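# Unplug the clipped cord from the power strip

## Task

Pull the plug of the cord that the power strip's wire clip holds out of the strip, finish with neither gripper holding any other loose object, and leave that plug away from the wire clip.

## Robot and tools

Robot: two arms, left_arm and right_arm, each with a two-finger gripper. Their bases sit at about left_arm (+0.029, +0.272, +0.008) m and right_arm (-0.048, -0.370, +0.017) m, each turned slightly about z. A camera stand stands behind them. A loose object may occasionally get a small nudge from outside.

Frame: everything uses the scene frame. Origin at table-top height midway between the nominal bases; +x points out over the table, +z up, and left_arm is on the +y side (arm names do not match image left/right). The fingers point along the gripper's +z axis and separate along its y axis. end_effector_position is the point between the pads, roughly 1 cm short of the fingertips. Reported positions and orientations may be off by a few cm, more when the arm reaches far.

Row layout (shared by execute_actions and move): 14 numbers, each in [-1, 1]. First left_arm: dx, dy, dz, rx, ry, rz, opening; then right_arm in that same order. Always give all 14, even when one arm stays still. dx..rz are offsets, not poses: they are measured along the scene axes from that arm's Hand target as it stood when the action or move began, and the rotation (rx, ry, rz as one rotation vector) turns about the Hand target's position. Scale: 1.0 = 0.6 m or 180 degrees, so 0.05 is 3 cm. Repeating an offset in a later call moves the arm further. Opening is absolute, not an offset: +1 fully open (0.094 m), -1 closed. An arm given six zeros is re-commanded to its current Hand target; to keep a gripper as it is, resend its current opening, because 0 means half open.

execute_actions: actions is a list of actions; each action is up to 15 rows, one per 1/30 s step, and a short action repeats its last row to fill 15. Each row in an action counts from that action's start pose, not the previous row. cameras: list of names, ["all"], [] or null; by default images come only with an empty actions list. An empty list is also a way to look at the scene.

move: target is one row or a list of up to 15 rows; every row is an offset from the same starting Hand targets. speed: path top speed in m/s, 0.002 to 2.9, default 0.25 (turning up to twice that in rad/s); one value or one per target. blend: corner rounding in m for lists, 0 = stop at each. opening_speed: how fast openings change, per second on the -1..+1 scale, at least 0.2; use it to close gently. grip_force: newtons per pad, 10 to 50, one value or one per arm; it persists, and lower force closes slower. blocking=false returns early while the move continues. A move stops after 10 s. Paths ignore obstacles and the other arm. Avoid paths near an arm's own base. The result adds a move: line: done (within 10 mm and 2 degrees), off_target, moving, held, fault, plus limits=paced (pose clipped) or limits=held (steps withheld).

wait: seconds 0 to 10; arms hold their commands, a running move continues. stop: brakes a running move. zoom_image: camera (cam_high, cam_left_wrist, cam_right_wrist) and region [x0, y0, x1, y1] in pixels, at most 504 by 504, from that camera's newest image. finished_scene: scene number; call nothing after it in that reply.

Results: Hand target is the last commanded pose after clipping, which the next offsets start from. Orientation commands are clipped to within 40 degrees of the measured one each step. A gripper often rests a few cm short of its target due to friction or weight; waiting does not fix it, so send the missing distance as a new offset. grip_measured is the finger opening on the -1..+1 scale (about 2.5 mm wide when empty, a bit narrower than a gripped part). grip_effort_nm is the gripper motor effort, negative closing; it stays nonzero at rest. Joint positions (last value per arm is the opening in m), Joint torques (include arm weight, noisy, joints 1 to 3 wrap at ±28 N m) and Joint velocities (within noise = still) follow. Tool commands show current commands.

Cameras: cam_high (fixed overview) and the two wrist cameras, each 896x504.

Avoid: dropping anything or letting go of moving parts; hitting the table, strip or fixtures hard; any contact between the two arms or grippers, or one gripper closing on the other's fingers; strain on a wrist camera cable; knocking anything off the table. A blocked arm keeps pushing until commanded back past its gripper. Holding loads or straining toward unreachable poses heats motors: MOTOR HOT appears at 75 °C, and at 90 °C that arm folds up and stops working. Faster moves hit harder and stray more. To release, command an opening clearly above grip_measured.

Each tool is called after "Emit:" by a JSON object that holds its "fn" and its "kwargs".

## Session

Emit:
{"fn": "execute_actions", "kwargs": {"actions": []}}

Scene clock: 0.00 s.
left_arm: end_effector_position=(+0.4306, +0.2957, +0.1440) grip_measured=+1.000 grip_effort_nm=n/a end_effector_quat_wxyz=(+0.661, -0.004, +0.750, +0.026) | right_arm: end_effector_position=(+0.3334, -0.3357, +0.1619) grip_measured=+1.000 grip_effort_nm=n/a end_effector_quat_wxyz=(+0.690, -0.051, +0.722, +0.003)
Joint positions: left_arm=[0.002 1.581 0.316 1.139 0.021 0.037 0.094] | right_arm=[0.135 1.573 0.223 1.303 0.02 -0.065 0.094]
Joint velocities: within noise
Joint torques (N m): no reading
Heat: left arm: 37 °C; right arm: 40 °C.
Hand target: left_arm +0.4332, +0.2959, +0.1541; +0.672, -0.004, +0.740, +0.027 | right_arm +0.3349, -0.3355, +0.1687; +0.698, -0.050, +0.714, +0.004
Tool commands: left_gripper/opening=+1.0 right_gripper/opening=+1.0

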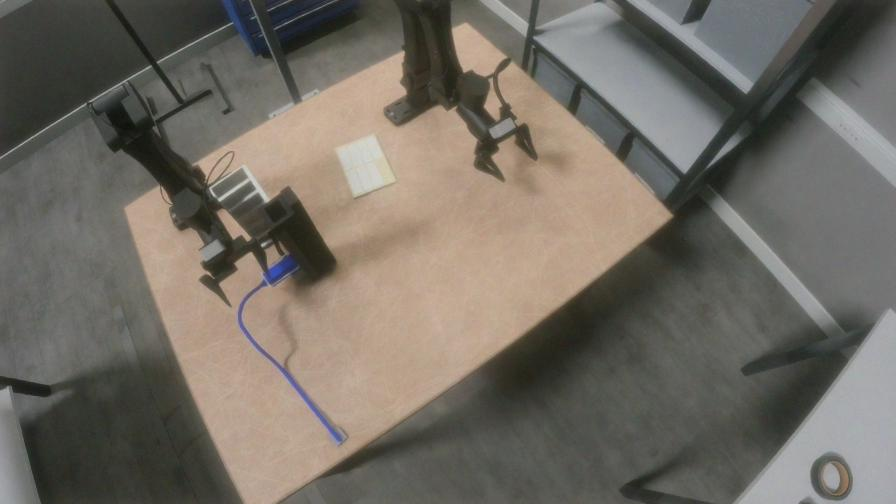

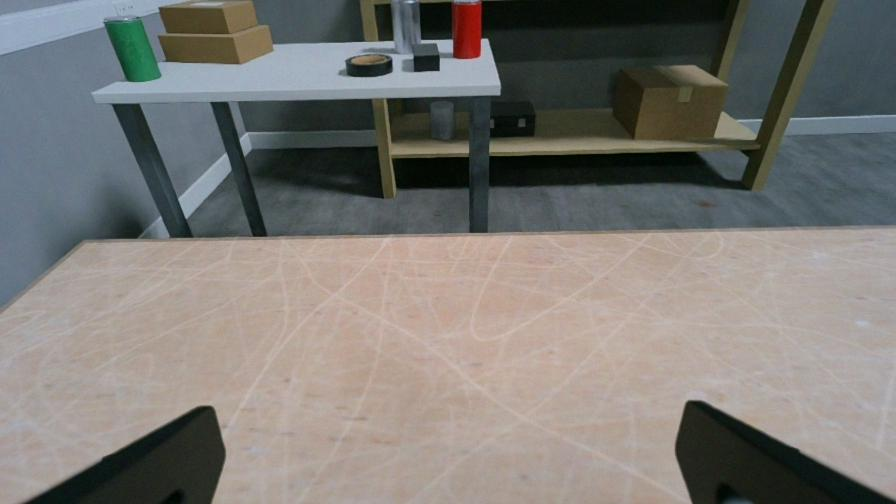

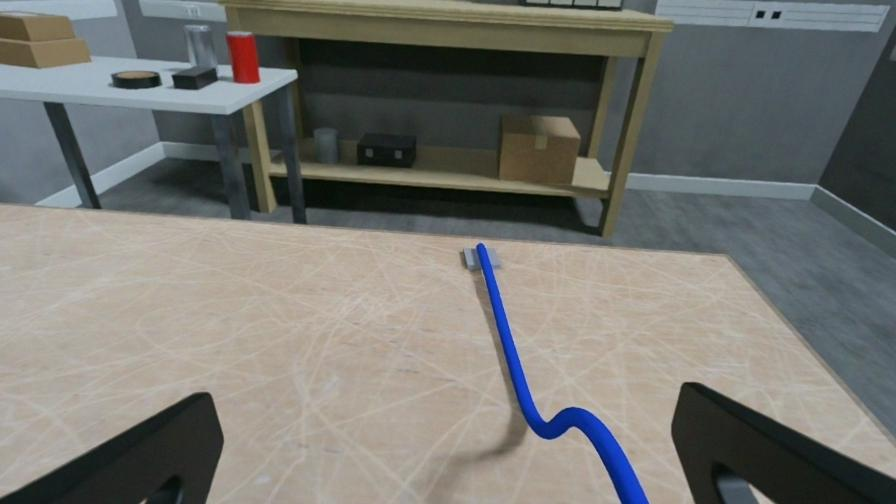

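Emit:
{"fn": "zoom_image", "kwargs": {"camera": "cam_high", "region": [150, 130, 400, 320]}}

Emit:
{"fn": "zoom_image", "kwargs": {"camera": "cam_high", "region": [280, 390, 400, 470]}}

Scaled by 2.016 from the camera's 896x504 image, which has a finer 1280x720 frame.

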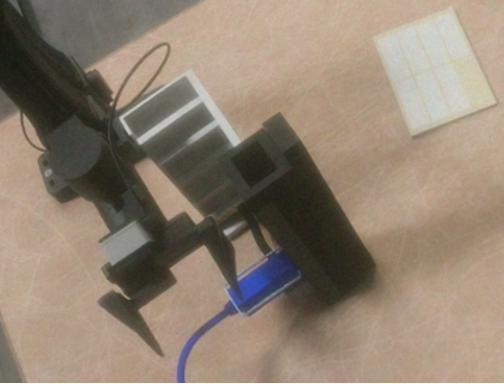

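Scaled by 4.200 from the camera's 896x504 image, which has a finer 1280x720 frame.

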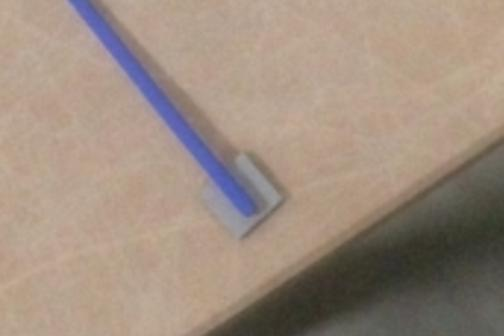

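Emit:
{"fn": "move", "kwargs": {"target": [[0,0,0,0,0,0,1,-0.05,0,0.2,0,0,0,1],[0,0,0,0,0,0,1,-0.15,0,0.25,0,0.25,0,1]], "blend": [0.03,0], "cameras": ["all"]}}

Scene clock: 16.03 s.
left_arm: end_effector_position=(+0.4306, +0.2957, +0.1440) grip_measured=+1.000 grip_effort_nm=0.00 end_effector_quat_wxyz=(+0.661, -0.004, +0.750, +0.026) | right_arm: end_effector_position=(+0.2415, -0.3374, +0.3046) grip_measured=+1.000 grip_effort_nm=-0.02 end_effector_quat_wxyz=(+0.356, -0.048, +0.933, +0.016)
Joint positions: left_arm=[0.002 1.581 0.316 1.139 0.021 0.037 0.094] | right_arm=[0.153 1.11 1.364 -1.095 0.012 0.007 0.094]
Joint torques (N m): left_arm=[-0.12 -4.3 5.26 1.7 -0.04 -0.05] | right_arm=[-0.08 -2.02 8.03 1.26 -0.09 0.08]
Heat: left arm: 40 °C; right arm: 41 °C.
Hand target: left_arm +0.4332, +0.2959, +0.1541; +0.672, -0.004, +0.740, +0.027 | right_arm +0.2450, -0.3356, +0.3187; +0.371, -0.045, +0.927, +0.023
Off the commanded pose: left_arm 0.010 m, 2 deg | right_arm 0.015 m, 2 deg.
move: off_target (right_arm)

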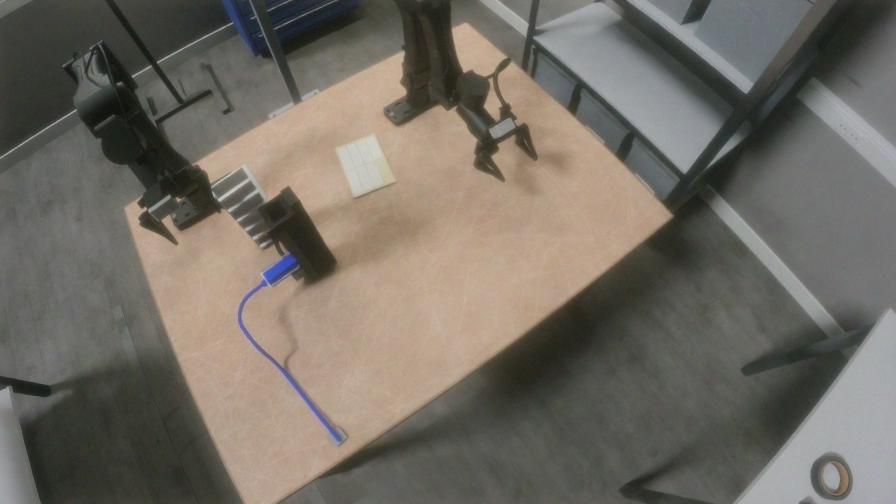

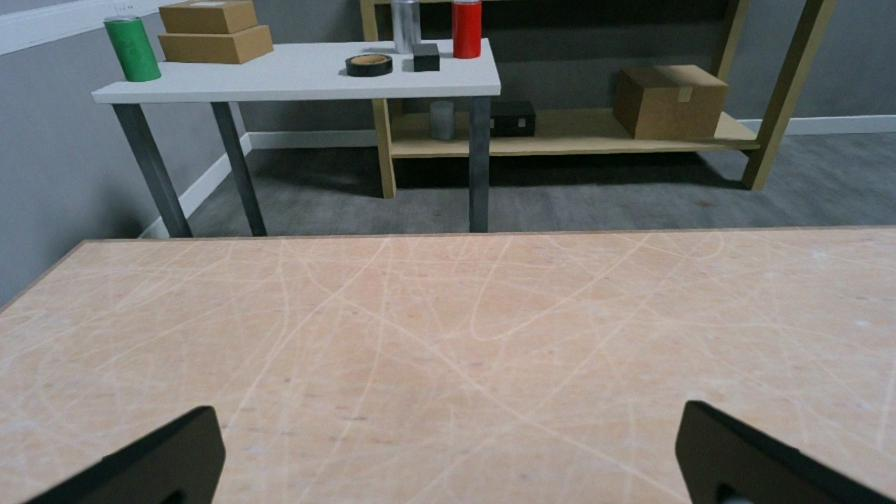

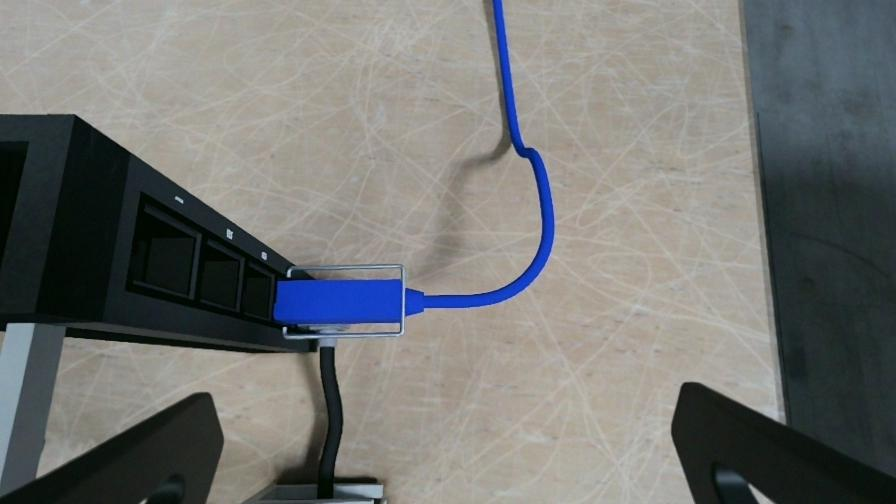

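Emit:
{"fn": "zoom_image", "kwargs": {"camera": "cam_right_wrist", "region": [110, 180, 460, 380]}}

Scaled by 1.440 from the camera's 896x504 image, which has a finer 1280x720 frame.

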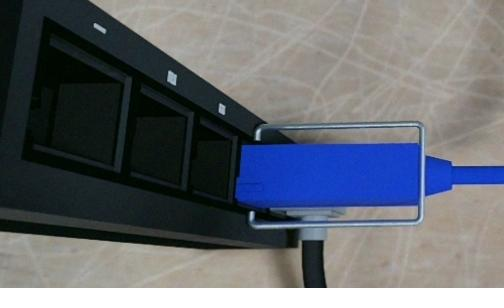

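Emit:
{"fn": "move", "kwargs": {"target": [0,0,0,0,0,0,1,-0.14,-0.02,-0.22,0,-0.1,0,-1], "cameras": ["cam_right_wrist"]}}

Emit:
{"fn": "zoom_image", "kwargs": {"camera": "cam_right_wrist", "region": [250, 100, 602, 300]}}

Scene clock: 49.90 s.
left_arm: end_effector_position=(+0.4306, +0.2957, +0.1440) grip_measured=+1.000 grip_effort_nm=0.00 end_effector_quat_wxyz=(+0.661, -0.004, +0.750, +0.026) | right_arm: end_effector_position=(+0.1597, -0.3481, +0.1868) grip_measured=-0.987 grip_effort_nm=-0.73 end_effector_quat_wxyz=(+0.505, -0.045, +0.862, +0.017)
Joint positions: left_arm=[0.002 1.581 0.316 1.139 0.021 0.037 0.094] | right_arm=[0.175 0.245 0.457 -0.725 0.043 0.007 0.001]
Joint torques (N m): left_arm=[0.23 -4.36 5.33 1.73 0.02 0] | right_arm=[0.58 0.77 4.38 1.68 0.06 -0.03]
Heat: left arm: 43 °C; right arm: 43 °C.
Hand target: left_arm +0.4332, +0.2959, +0.1541; +0.672, -0.004, +0.740, +0.027 | right_arm +0.1610, -0.3476, +0.1866; +0.512, -0.048, +0.858, +0.015
Off the commanded pose: left_arm 0.010 m, 2 deg | right_arm 0.001 m, 1 deg.
move: done
Images, in order (width x height): cam_right_wrist 896x504.

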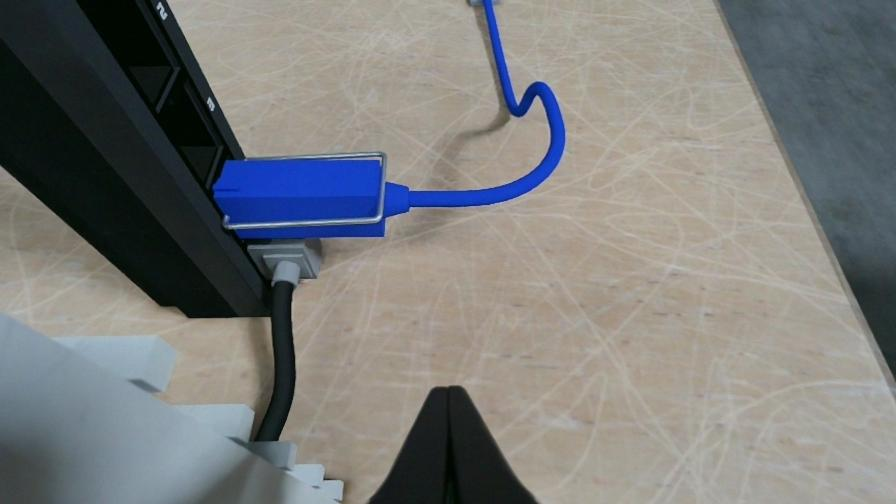

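Scaled by 1.432 from the camera's 896x504 image, which has a finer 1280x720 frame.

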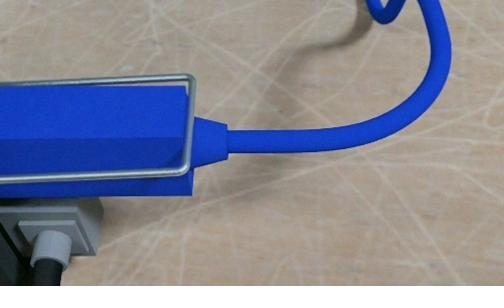

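Emit:
{"fn": "move", "kwargs": {"target": [0,0,0,0,0,0,1,0.125,0.03,-0.167,0,0,0,-1], "cameras": ["cam_right_wrist","cam_high"]}}

Emit:
{"fn": "zoom_image", "kwargs": {"camera": "cam_right_wrist", "region": [150, 150, 600, 440]}}

Scene clock: 71.33 s.
left_arm: end_effector_position=(+0.4306, +0.2957, +0.1440) grip_measured=+1.000 grip_effort_nm=0.00 end_effector_quat_wxyz=(+0.661, -0.004, +0.750, +0.026) | right_arm: end_effector_position=(+0.1905, -0.3220, +0.0731) grip_measured=-0.987 grip_effort_nm=-0.73 end_effector_quat_wxyz=(+0.452, -0.085, +0.887, +0.041)
Joint positions: left_arm=[0.002 1.581 0.316 1.139 0.021 0.037 0.094] | right_arm=[0.241 0.543 0.098 -0.184 0.012 0.005 0.001]
Joint torques (N m): left_arm=[0.01 -4.25 5.35 1.72 0 -0.01] | right_arm=[-0.44 3.19 5.2 3.01 0.82 0.26]
Heat: left arm: 44 °C; right arm: 41 °C.
Hand target: left_arm +0.4332, +0.2959, +0.1541; +0.672, -0.004, +0.740, +0.027 | right_arm +0.2360, -0.3296, +0.0865; +0.512, -0.048, +0.858, +0.015
Off the commanded pose: left_arm 0.010 m, 2 deg | right_arm 0.048 m, 9 deg.
move: off_target (right_arm)
Images, in order (width x height): cam_high 896x504, cam_right_wrist 896x504.

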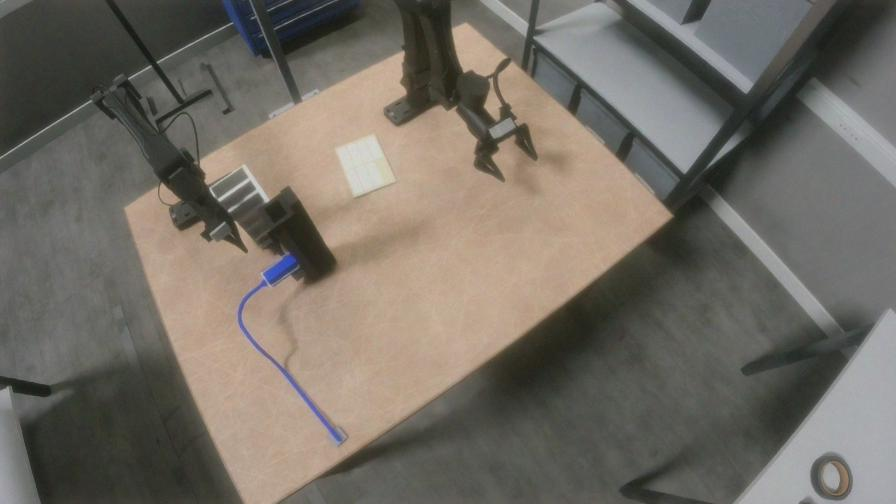

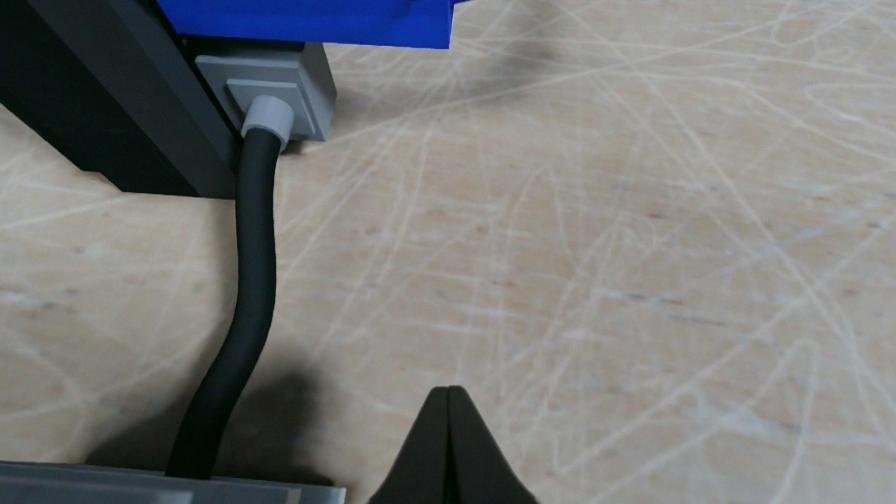

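Scaled by 1.120 from the camera's 896x504 image, which has a finer 1280x720 frame.

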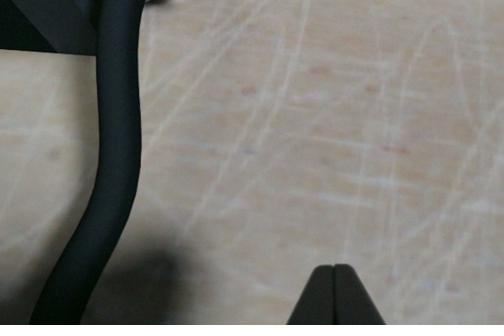

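Emit:
{"fn": "move", "kwargs": {"target": [[0,0,0,0,0,0,1,-0.11,-0.034,0.0725,0,0,0,-1],[0,0,0,0,0,0,1,0.007,-0.05,0.2725,0.131,0.139,-0.239,-1],[0,0,0,0,0,0,1,0.043,-0.001,0.189,0.262,0.278,-0.478,-0.4]], "blend": [0.02,0.03,0], "cameras": ["all"]}}

Emit:
{"fn": "zoom_image", "kwargs": {"camera": "cam_right_wrist", "region": [250, 100, 650, 504]}}

Scene clock: 93.37 s.
left_arm: end_effector_position=(+0.4306, +0.2957, +0.1440) grip_measured=+1.000 grip_effort_nm=0.00 end_effector_quat_wxyz=(+0.661, -0.004, +0.750, +0.026) | right_arm: end_effector_position=(+0.2567, -0.3291, +0.1956) grip_measured=-0.403 grip_effort_nm=0.15 end_effector_quat_wxyz=(-0.002, +0.701, +0.713, -0.003)
Joint positions: left_arm=[0.002 1.581 0.316 1.139 0.021 0.037 0.094] | right_arm=[0.168 1.732 1.691 -1.537 0.001 1.684 0.028]
Joint velocities: left_arm=[-0.002 -0.002 -0.017 -0.168 0.051 0.051 0] | right_arm=[within noise]
Joint torques (N m): left_arm=[0.14 -4.41 5.29 1.72 -0.02 0] | right_arm=[-0.43 -5.68 7.17 0.17 -0.03 0.11]
Heat: left arm: 45 °C; right arm: 42 °C.
Hand target: left_arm +0.4332, +0.2959, +0.1541; +0.672, -0.004, +0.740, +0.027 | right_arm +0.2618, -0.3302, +0.1998; +0.000, +0.707, +0.707, +0.000
Off the commanded pose: left_arm 0.010 m, 2 deg | right_arm 0.007 m, 1 deg.
move: done

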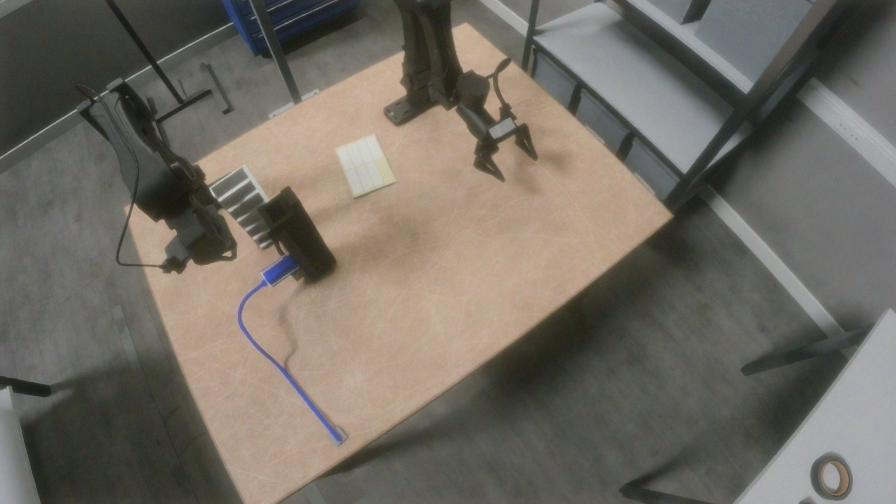

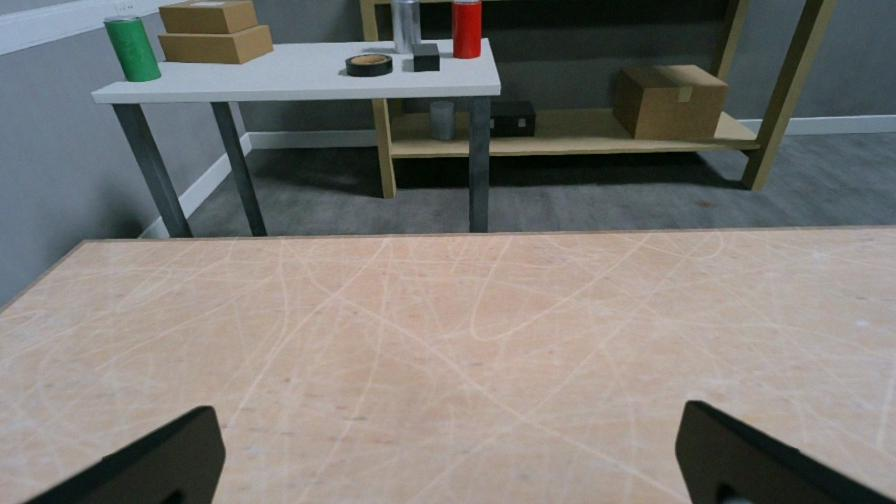

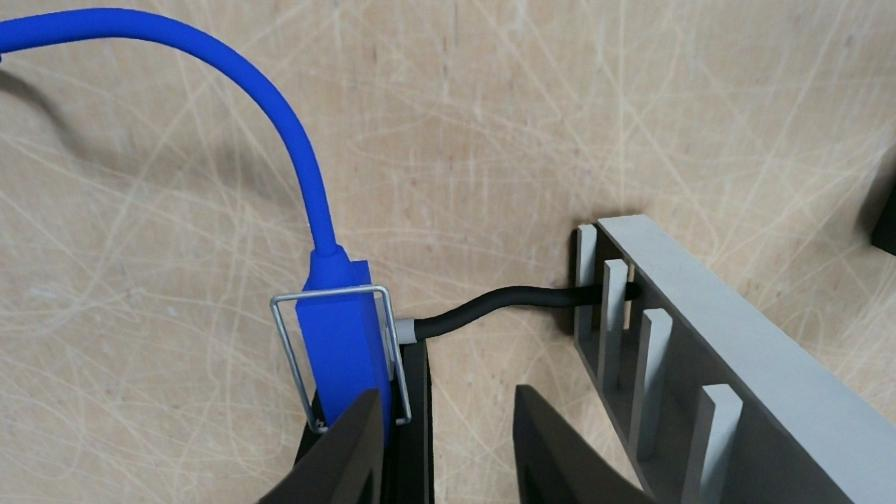

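Scaled by 1.248 from the camera's 896x504 image, which has a finer 1280x720 frame.

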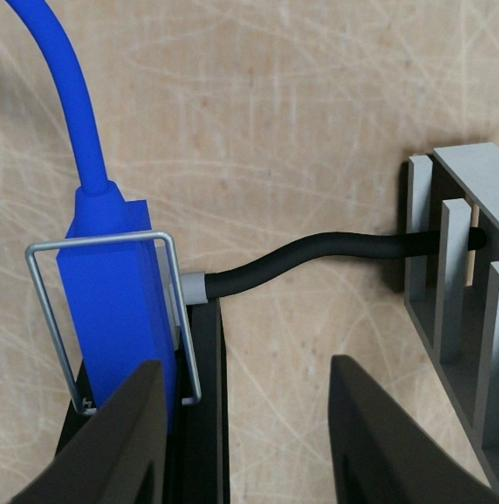

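Emit:
{"fn": "move", "kwargs": {"target": [0,0,0,0,0,0,1,0.04,0.03,-0.075,0,0,0,-0.4], "cameras": ["cam_right_wrist"]}}

Emit:
{"fn": "zoom_image", "kwargs": {"camera": "cam_right_wrist", "region": [250, 100, 650, 504]}}

Scene clock: 104.30 s.
left_arm: end_effector_position=(+0.4306, +0.2957, +0.1440) grip_measured=+1.000 grip_effort_nm=0.00 end_effector_quat_wxyz=(+0.661, -0.004, +0.750, +0.026) | right_arm: end_effector_position=(+0.2875, -0.3132, +0.1617) grip_measured=-0.403 grip_effort_nm=0.15 end_effector_quat_wxyz=(+0.006, +0.705, +0.709, +0.008)
Joint positions: left_arm=[0.002 1.581 0.316 1.139 0.021 0.037 0.094] | right_arm=[0.202 1.817 1.658 -1.392 -0.001 1.728 0.028]
Joint torques (N m): left_arm=[-0.01 -4.3 5.34 1.67 -0.02 0.01] | right_arm=[0.35 -6.93 4.01 0.35 0.01 0.1]
Heat: left arm: 46 °C; right arm: 42 °C.
Hand target: left_arm +0.4332, +0.2959, +0.1541; +0.672, -0.004, +0.740, +0.027 | right_arm +0.2858, -0.3121, +0.1549; +0.000, +0.707, +0.707, +0.000
Off the commanded pose: left_arm 0.010 m, 2 deg | right_arm 0.007 m, 1 deg.
move: done
Images, in order (width x height): cam_right_wrist 896x504.

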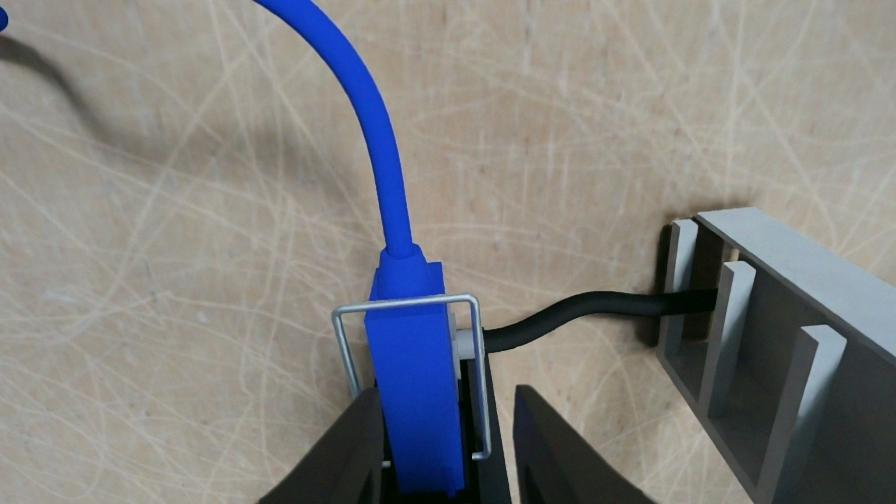

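Scaled by 1.248 from the camera's 896x504 image, which has a finer 1280x720 frame.

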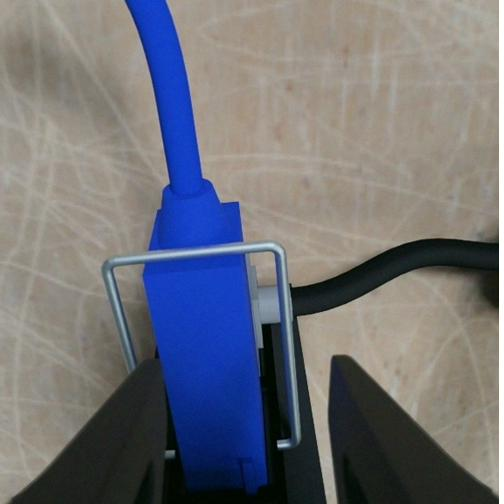

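Emit:
{"fn": "move", "kwargs": {"target": [0,0,0,0,0,0,1,-0.02,0.017,-0.05,0,0,0,-0.72], "cameras": ["cam_right_wrist"]}}

Emit:
{"fn": "zoom_image", "kwargs": {"camera": "cam_right_wrist", "region": [320, 240, 580, 500]}}

Scene clock: 124.80 s.
left_arm: end_effector_position=(+0.4306, +0.2957, +0.1440) grip_measured=+1.000 grip_effort_nm=0.00 end_effector_quat_wxyz=(+0.661, -0.004, +0.750, +0.026) | right_arm: end_effector_position=(+0.2772, -0.3026, +0.1209) grip_measured=-0.717 grip_effort_nm=-0.18 end_effector_quat_wxyz=(-0.004, +0.705, +0.709, -0.005)
Joint positions: left_arm=[0.002 1.581 0.316 1.139 0.021 0.037 0.094] | right_arm=[0.238 1.817 1.497 -1.263 -0.001 1.764 0.013]
Joint torques (N m): left_arm=[0.03 -4.46 5.33 1.72 0.02 -0.04] | right_arm=[0.35 -9.84 3.55 0.29 0.01 0.12]
Heat: left arm: 46 °C; right arm: 42 °C.
Hand target: left_arm +0.4332, +0.2959, +0.1541; +0.672, -0.004, +0.740, +0.027 | right_arm +0.2737, -0.3020, +0.1248; +0.000, +0.707, +0.707, +0.000
Off the commanded pose: left_arm 0.010 m, 2 deg | right_arm 0.005 m, 1 deg.
move: done
Images, in order (width x height): cam_right_wrist 896x504.

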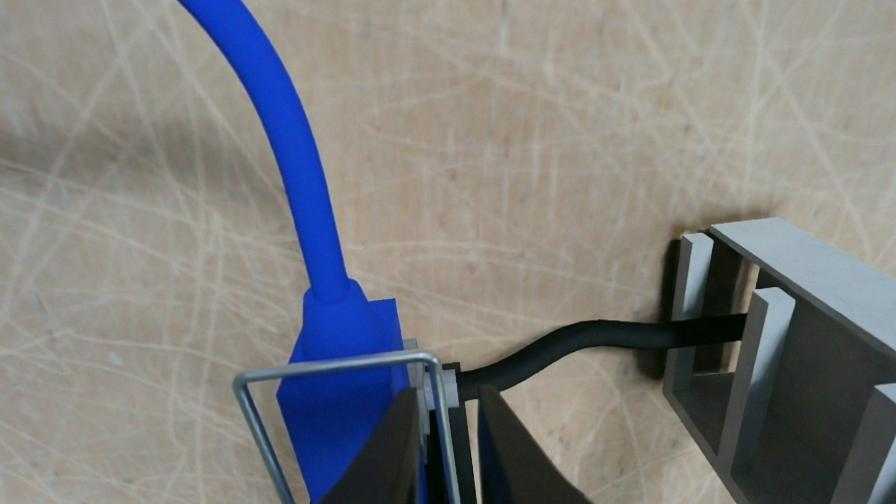

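Scaled by 1.938 from the camera's 896x504 image, which has a finer 1280x720 frame.

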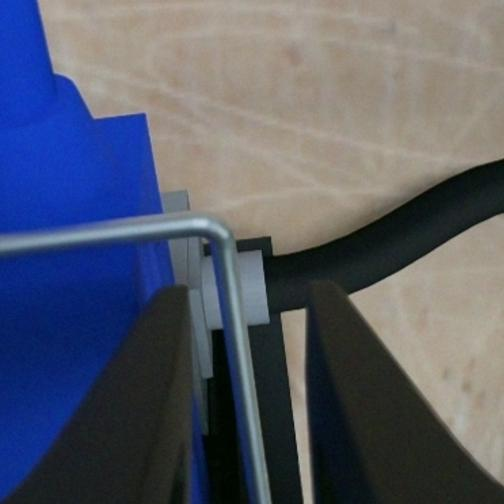

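Emit:
{"fn": "move", "kwargs": {"target": [0,0,0,0,0,0,1,-0.001,0.019,-0.031,0,0,0,-0.72], "speed": 0.08, "cameras": ["cam_right_wrist"]}}

Emit:
{"fn": "zoom_image", "kwargs": {"camera": "cam_right_wrist", "region": [320, 240, 580, 500]}}

Scene clock: 130.83 s.
left_arm: end_effector_position=(+0.4306, +0.2957, +0.1440) grip_measured=+1.000 grip_effort_nm=0.00 end_effector_quat_wxyz=(+0.661, -0.004, +0.750, +0.026) | right_arm: end_effector_position=(+0.2769, -0.2914, +0.1071) grip_measured=-0.717 grip_effort_nm=-0.18 end_effector_quat_wxyz=(+0.000, +0.705, +0.709, +0.001)
Joint positions: left_arm=[0.002 1.581 0.316 1.139 0.021 0.037 0.094] | right_arm=[0.271 1.817 1.442 -1.194 -0.002 1.798 0.013]
Joint torques (N m): left_arm=[-0.01 -4.46 5.42 1.65 0.02 0] | right_arm=[0.36 -8.46 3.55 0.32 0 0.11]
Heat: left arm: 46 °C; right arm: 42 °C.
Hand target: left_arm +0.4332, +0.2959, +0.1541; +0.672, -0.004, +0.740, +0.027 | right_arm +0.2732, -0.2905, +0.1063; +0.000, +0.707, +0.707, +0.000
Off the commanded pose: left_arm 0.010 m, 2 deg | right_arm 0.004 m, 0 deg.
move: done
Images, in order (width x height): cam_right_wrist 896x504.

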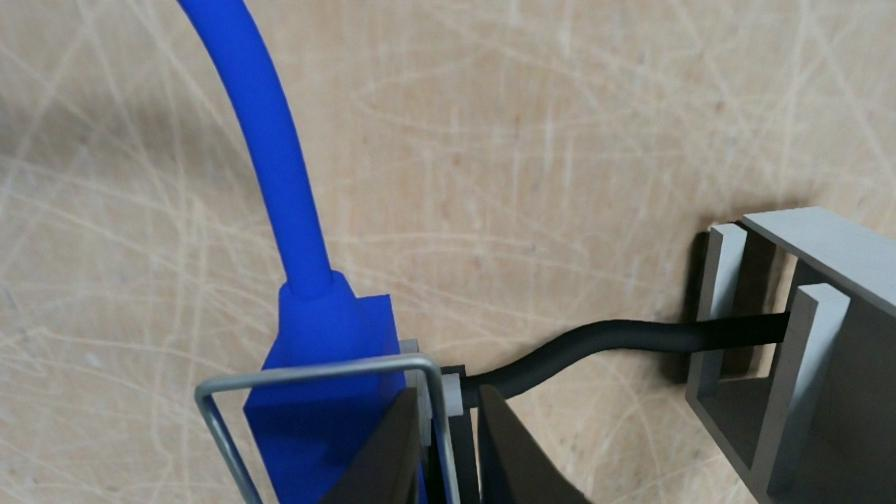

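Scaled by 1.938 from the camera's 896x504 image, which has a finer 1280x720 frame.

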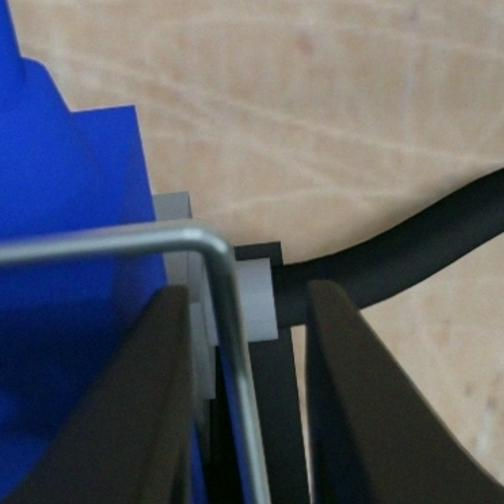

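Emit:
{"fn": "move", "kwargs": {"target": [[0,0,0,0,0,0,1,0.001,0.003,-0.013,0,0,0,-0.72],[0,0,0,0,0,0,1,0.005,0.003,-0.013,0,0,0,-1]], "speed": 0.06, "opening_speed": 0.3, "cameras": ["cam_right_wrist"]}}

Emit:
{"fn": "zoom_image", "kwargs": {"camera": "cam_right_wrist", "region": [320, 240, 580, 500]}}

Scene clock: 136.93 s.
left_arm: end_effector_position=(+0.4306, +0.2957, +0.1440) grip_measured=+1.000 grip_effort_nm=0.00 end_effector_quat_wxyz=(+0.661, -0.004, +0.750, +0.026) | right_arm: end_effector_position=(+0.2782, -0.2899, +0.1019) grip_measured=-0.944 grip_effort_nm=-1.04 end_effector_quat_wxyz=(+0.002, +0.698, +0.717, +0.005)
Joint positions: left_arm=[0.002 1.581 0.316 1.139 0.021 0.037 0.094] | right_arm=[0.275 1.817 1.421 -1.163 -0.001 1.78 0.003]
Joint torques (N m): left_arm=[0.05 -4.59 5.23 1.72 -0.04 -0.02] | right_arm=[0.44 -7.25 4.23 0.3 0.02 0.33]
Heat: left arm: 47 °C; right arm: 41 °C.
Hand target: left_arm +0.4332, +0.2959, +0.1541; +0.672, -0.004, +0.740, +0.027 | right_arm +0.2761, -0.2887, +0.0984; +0.000, +0.707, +0.707, +0.000
Off the commanded pose: left_arm 0.010 m, 2 deg | right_arm 0.004 m, 2 deg.
move: done
Images, in order (width x height): cam_right_wrist 896x504.

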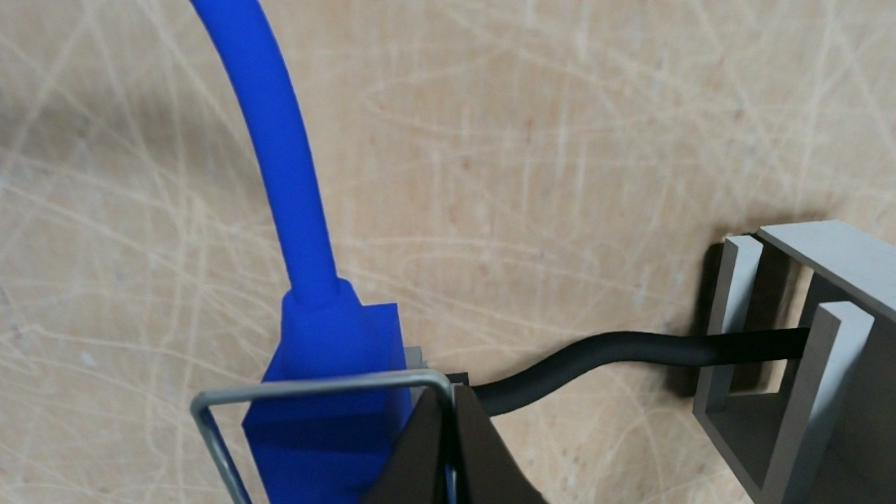

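Scaled by 1.938 from the camera's 896x504 image, which has a finer 1280x720 frame.

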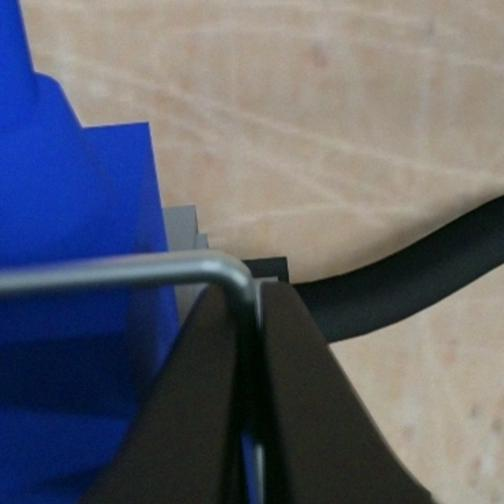

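Emit:
{"fn": "move", "kwargs": {"target": [[0,0,0,0,0,0,1,0,0.02,0.047,0.06,0,0,-1],[0,0,0,0,0,0,1,0,0.06,0.083,0.14,0,0,-1],[0,0,0,0,0,0,1,0,0.102,0.0985,0.22,0,0,-1]], "speed": 0.1, "blend": [0.01,0.01,0], "cameras": ["all"]}}

Emit:
{"fn": "zoom_image", "kwargs": {"camera": "cam_right_wrist", "region": [250, 100, 650, 504]}}

Emit:
{"fn": "zoom_image", "kwargs": {"camera": "cam_high", "region": [150, 130, 400, 320]}}

Scene clock: 149.93 s.
left_arm: end_effector_position=(+0.4306, +0.2957, +0.1440) grip_measured=+1.000 grip_effort_nm=0.00 end_effector_quat_wxyz=(+0.661, -0.004, +0.750, +0.026) | right_arm: end_effector_position=(+0.2793, -0.2365, +0.1473) grip_measured=-0.987 grip_effort_nm=-0.73 end_effector_quat_wxyz=(-0.227, +0.672, +0.671, +0.216)
Joint positions: left_arm=[0.002 1.581 0.316 1.139 0.021 0.037 0.094] | right_arm=[0.114 1.793 1.431 -1.17 -0.637 1.66 0.001]
Joint torques (N m): left_arm=[0.09 -4.34 5.24 1.67 -0.01 0] | right_arm=[0.35 -10.09 3.62 0.43 -0.87 0.14]
Heat: left arm: 47 °C; right arm: 41 °C.
Hand target: left_arm +0.4332, +0.2959, +0.1541; +0.672, -0.004, +0.740, +0.027 | right_arm +0.2762, -0.2276, +0.1576; -0.239, +0.665, +0.665, +0.239
Off the commanded pose: left_arm 0.010 m, 2 deg | right_arm 0.014 m, 3 deg.
move: off_target (right_arm)

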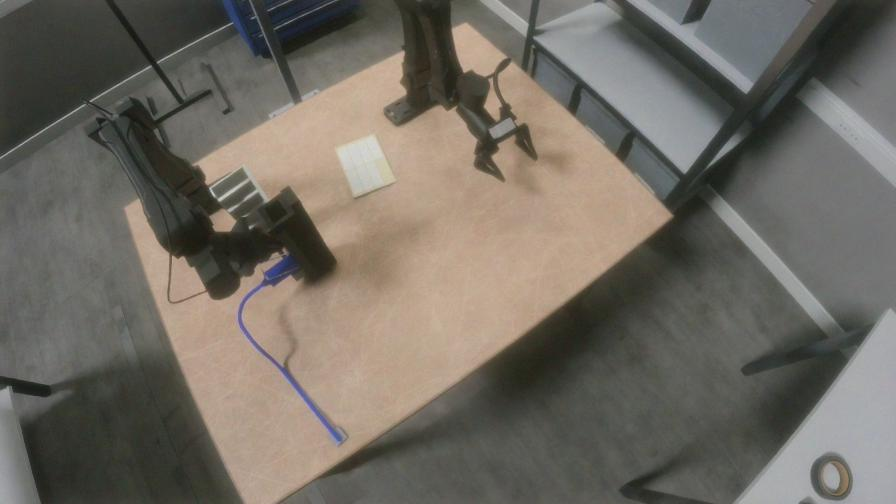

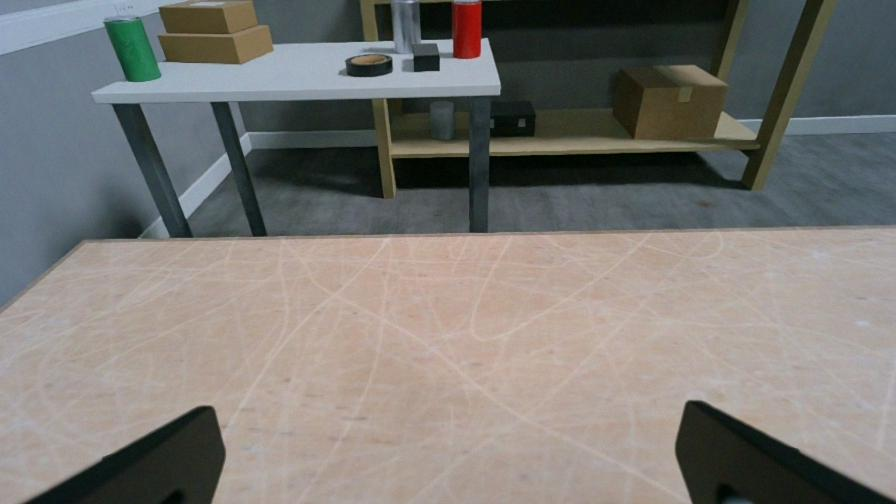

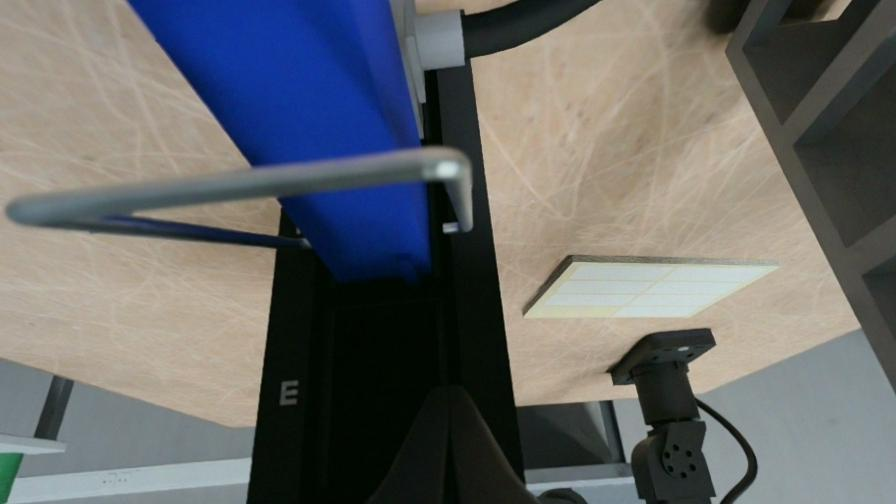

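Scaled by 1.248 from the camera's 896x504 image, which has a finer 1280x720 frame.

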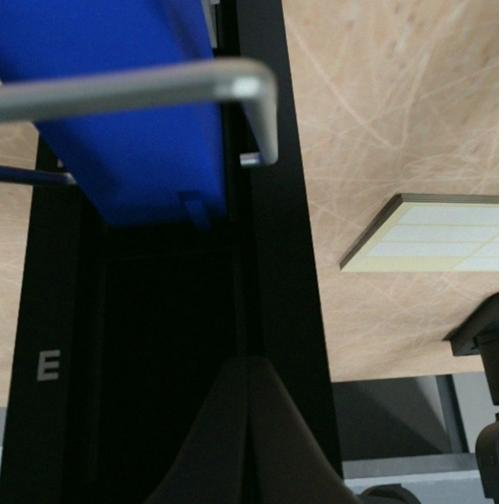

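Scaled by 2.016 from the camera's 896x504 image, which has a finer 1280x720 frame.

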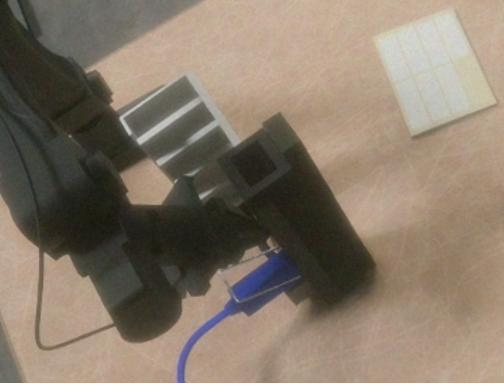

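Emit:
{"fn": "move", "kwargs": {"target": [[0,0,0,0,0,0,1,0,-0.04,0.15,0,0,0,-1],[0,0,0,0,0,0,1,0.043,-0.165,0.04,-0.109,0,0,0.28]], "blend": [0.03,0], "opening_speed": 1, "cameras": ["cam_right_wrist"]}}

Emit:
{"fn": "zoom_image", "kwargs": {"camera": "cam_right_wrist", "region": [250, 100, 650, 504]}}

Scene clock: 169.63 s.
left_arm: end_effector_position=(+0.4306, +0.2957, +0.1440) grip_measured=+1.000 grip_effort_nm=0.00 end_effector_quat_wxyz=(+0.661, -0.004, +0.750, +0.026) | right_arm: end_effector_position=(+0.2999, -0.3232, +0.1874) grip_measured=+0.277 grip_effort_nm=0.15 end_effector_quat_wxyz=(-0.121, +0.695, +0.697, +0.129)
Joint positions: left_arm=[0.002 1.581 0.316 1.139 0.021 0.037 0.094] | right_arm=[-0.011 1.871 1.786 -1.493 -0.355 1.518 0.06]
Joint torques (N m): left_arm=[-0.16 -4.37 5.09 1.68 -0.01 -0.04] | right_arm=[-0.44 -6.76 4.74 0.28 -0.11 -0.05]
Heat: left arm: 48 °C; right arm: 41 °C.
Hand target: left_arm +0.4332, +0.2959, +0.1541; +0.672, -0.004, +0.740, +0.027 | right_arm +0.3019, -0.3265, +0.1815; -0.123, +0.696, +0.696, +0.122
Off the commanded pose: left_arm 0.010 m, 2 deg | right_arm 0.007 m, 1 deg.
move: done
Images, in order (width x height): cam_right_wrist 896x504.

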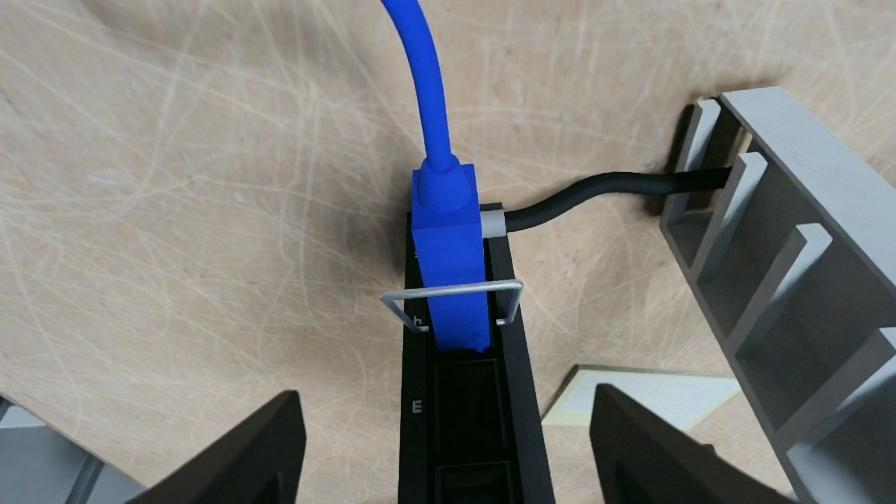

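Scaled by 1.248 from the camera's 896x504 image, which has a finer 1280x720 frame.

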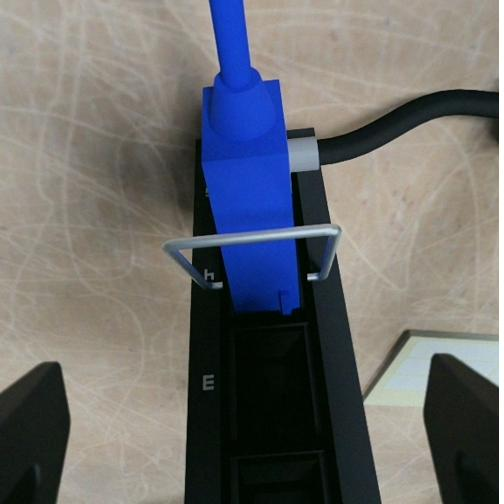

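Emit:
{"fn": "move", "kwargs": {"target": [[0,0,0,0,0,0,1,0,0.02,-0.07,0,0,0,0.28],[0,0,0,0,0,0,1,0,0.036,-0.147,0,0,0,0.28],[0,0,0,0,0,0,1,0,0.036,-0.147,0,0,0,-0.9]], "speed": 0.12, "blend": [0.01,0,0], "opening_speed": 0.8, "cameras": ["cam_right_wrist","cam_high"]}}

Scene clock: 176.60 s.
left_arm: end_effector_position=(+0.4306, +0.2957, +0.1440) grip_measured=+1.000 grip_effort_nm=0.00 end_effector_quat_wxyz=(+0.661, -0.004, +0.750, +0.026) | right_arm: end_effector_position=(+0.3008, -0.3095, +0.1017) grip_measured=-0.655 grip_effort_nm=-1.03 end_effector_quat_wxyz=(-0.115, +0.696, +0.698, +0.120)
Joint positions: left_arm=[0.002 1.581 0.316 1.139 0.021 0.037 0.094] | right_arm=[0.039 1.876 1.456 -1.143 -0.334 1.57 0.016]
Joint torques (N m): left_arm=[0.01 -4.37 5.14 1.72 0.04 -0.01] | right_arm=[0.47 -6.86 3.66 0.52 -0.36 0.09]
Heat: left arm: 48 °C; right arm: 41 °C.
Hand target: left_arm +0.4332, +0.2959, +0.1541; +0.672, -0.004, +0.740, +0.027 | right_arm +0.3020, -0.3049, +0.0934; -0.123, +0.696, +0.697, +0.122
Off the commanded pose: left_arm 0.010 m, 2 deg | right_arm 0.010 m, 1 deg.
move: done; target 3's new opening was sent with right_arm's hand 0.011 m and 2 deg from that target
Images, in order (width x height): cam_high 896x504, cam_right_wrist 896x504.

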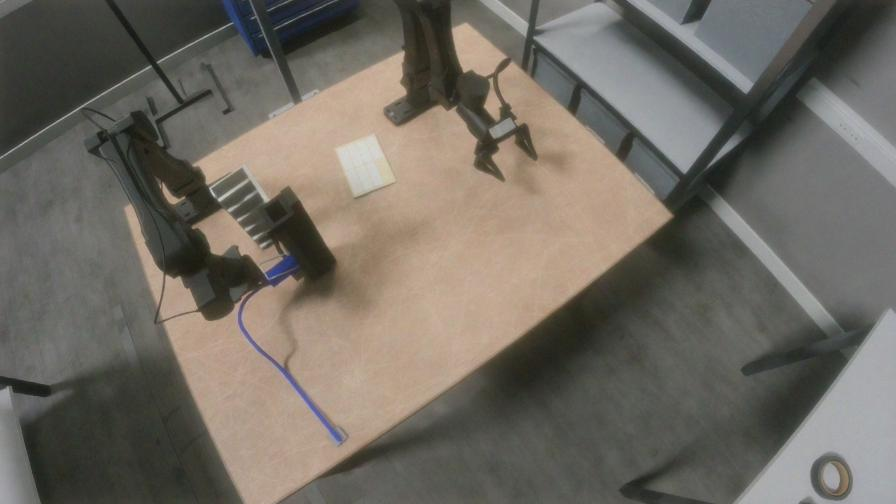

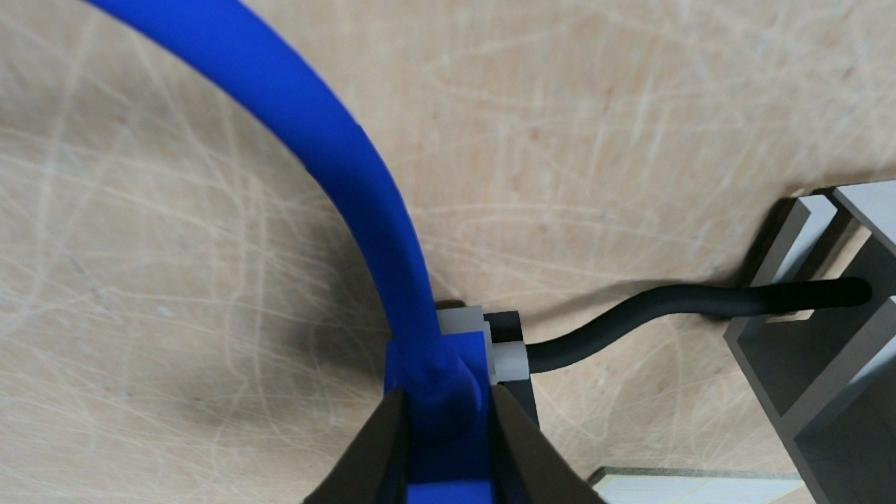

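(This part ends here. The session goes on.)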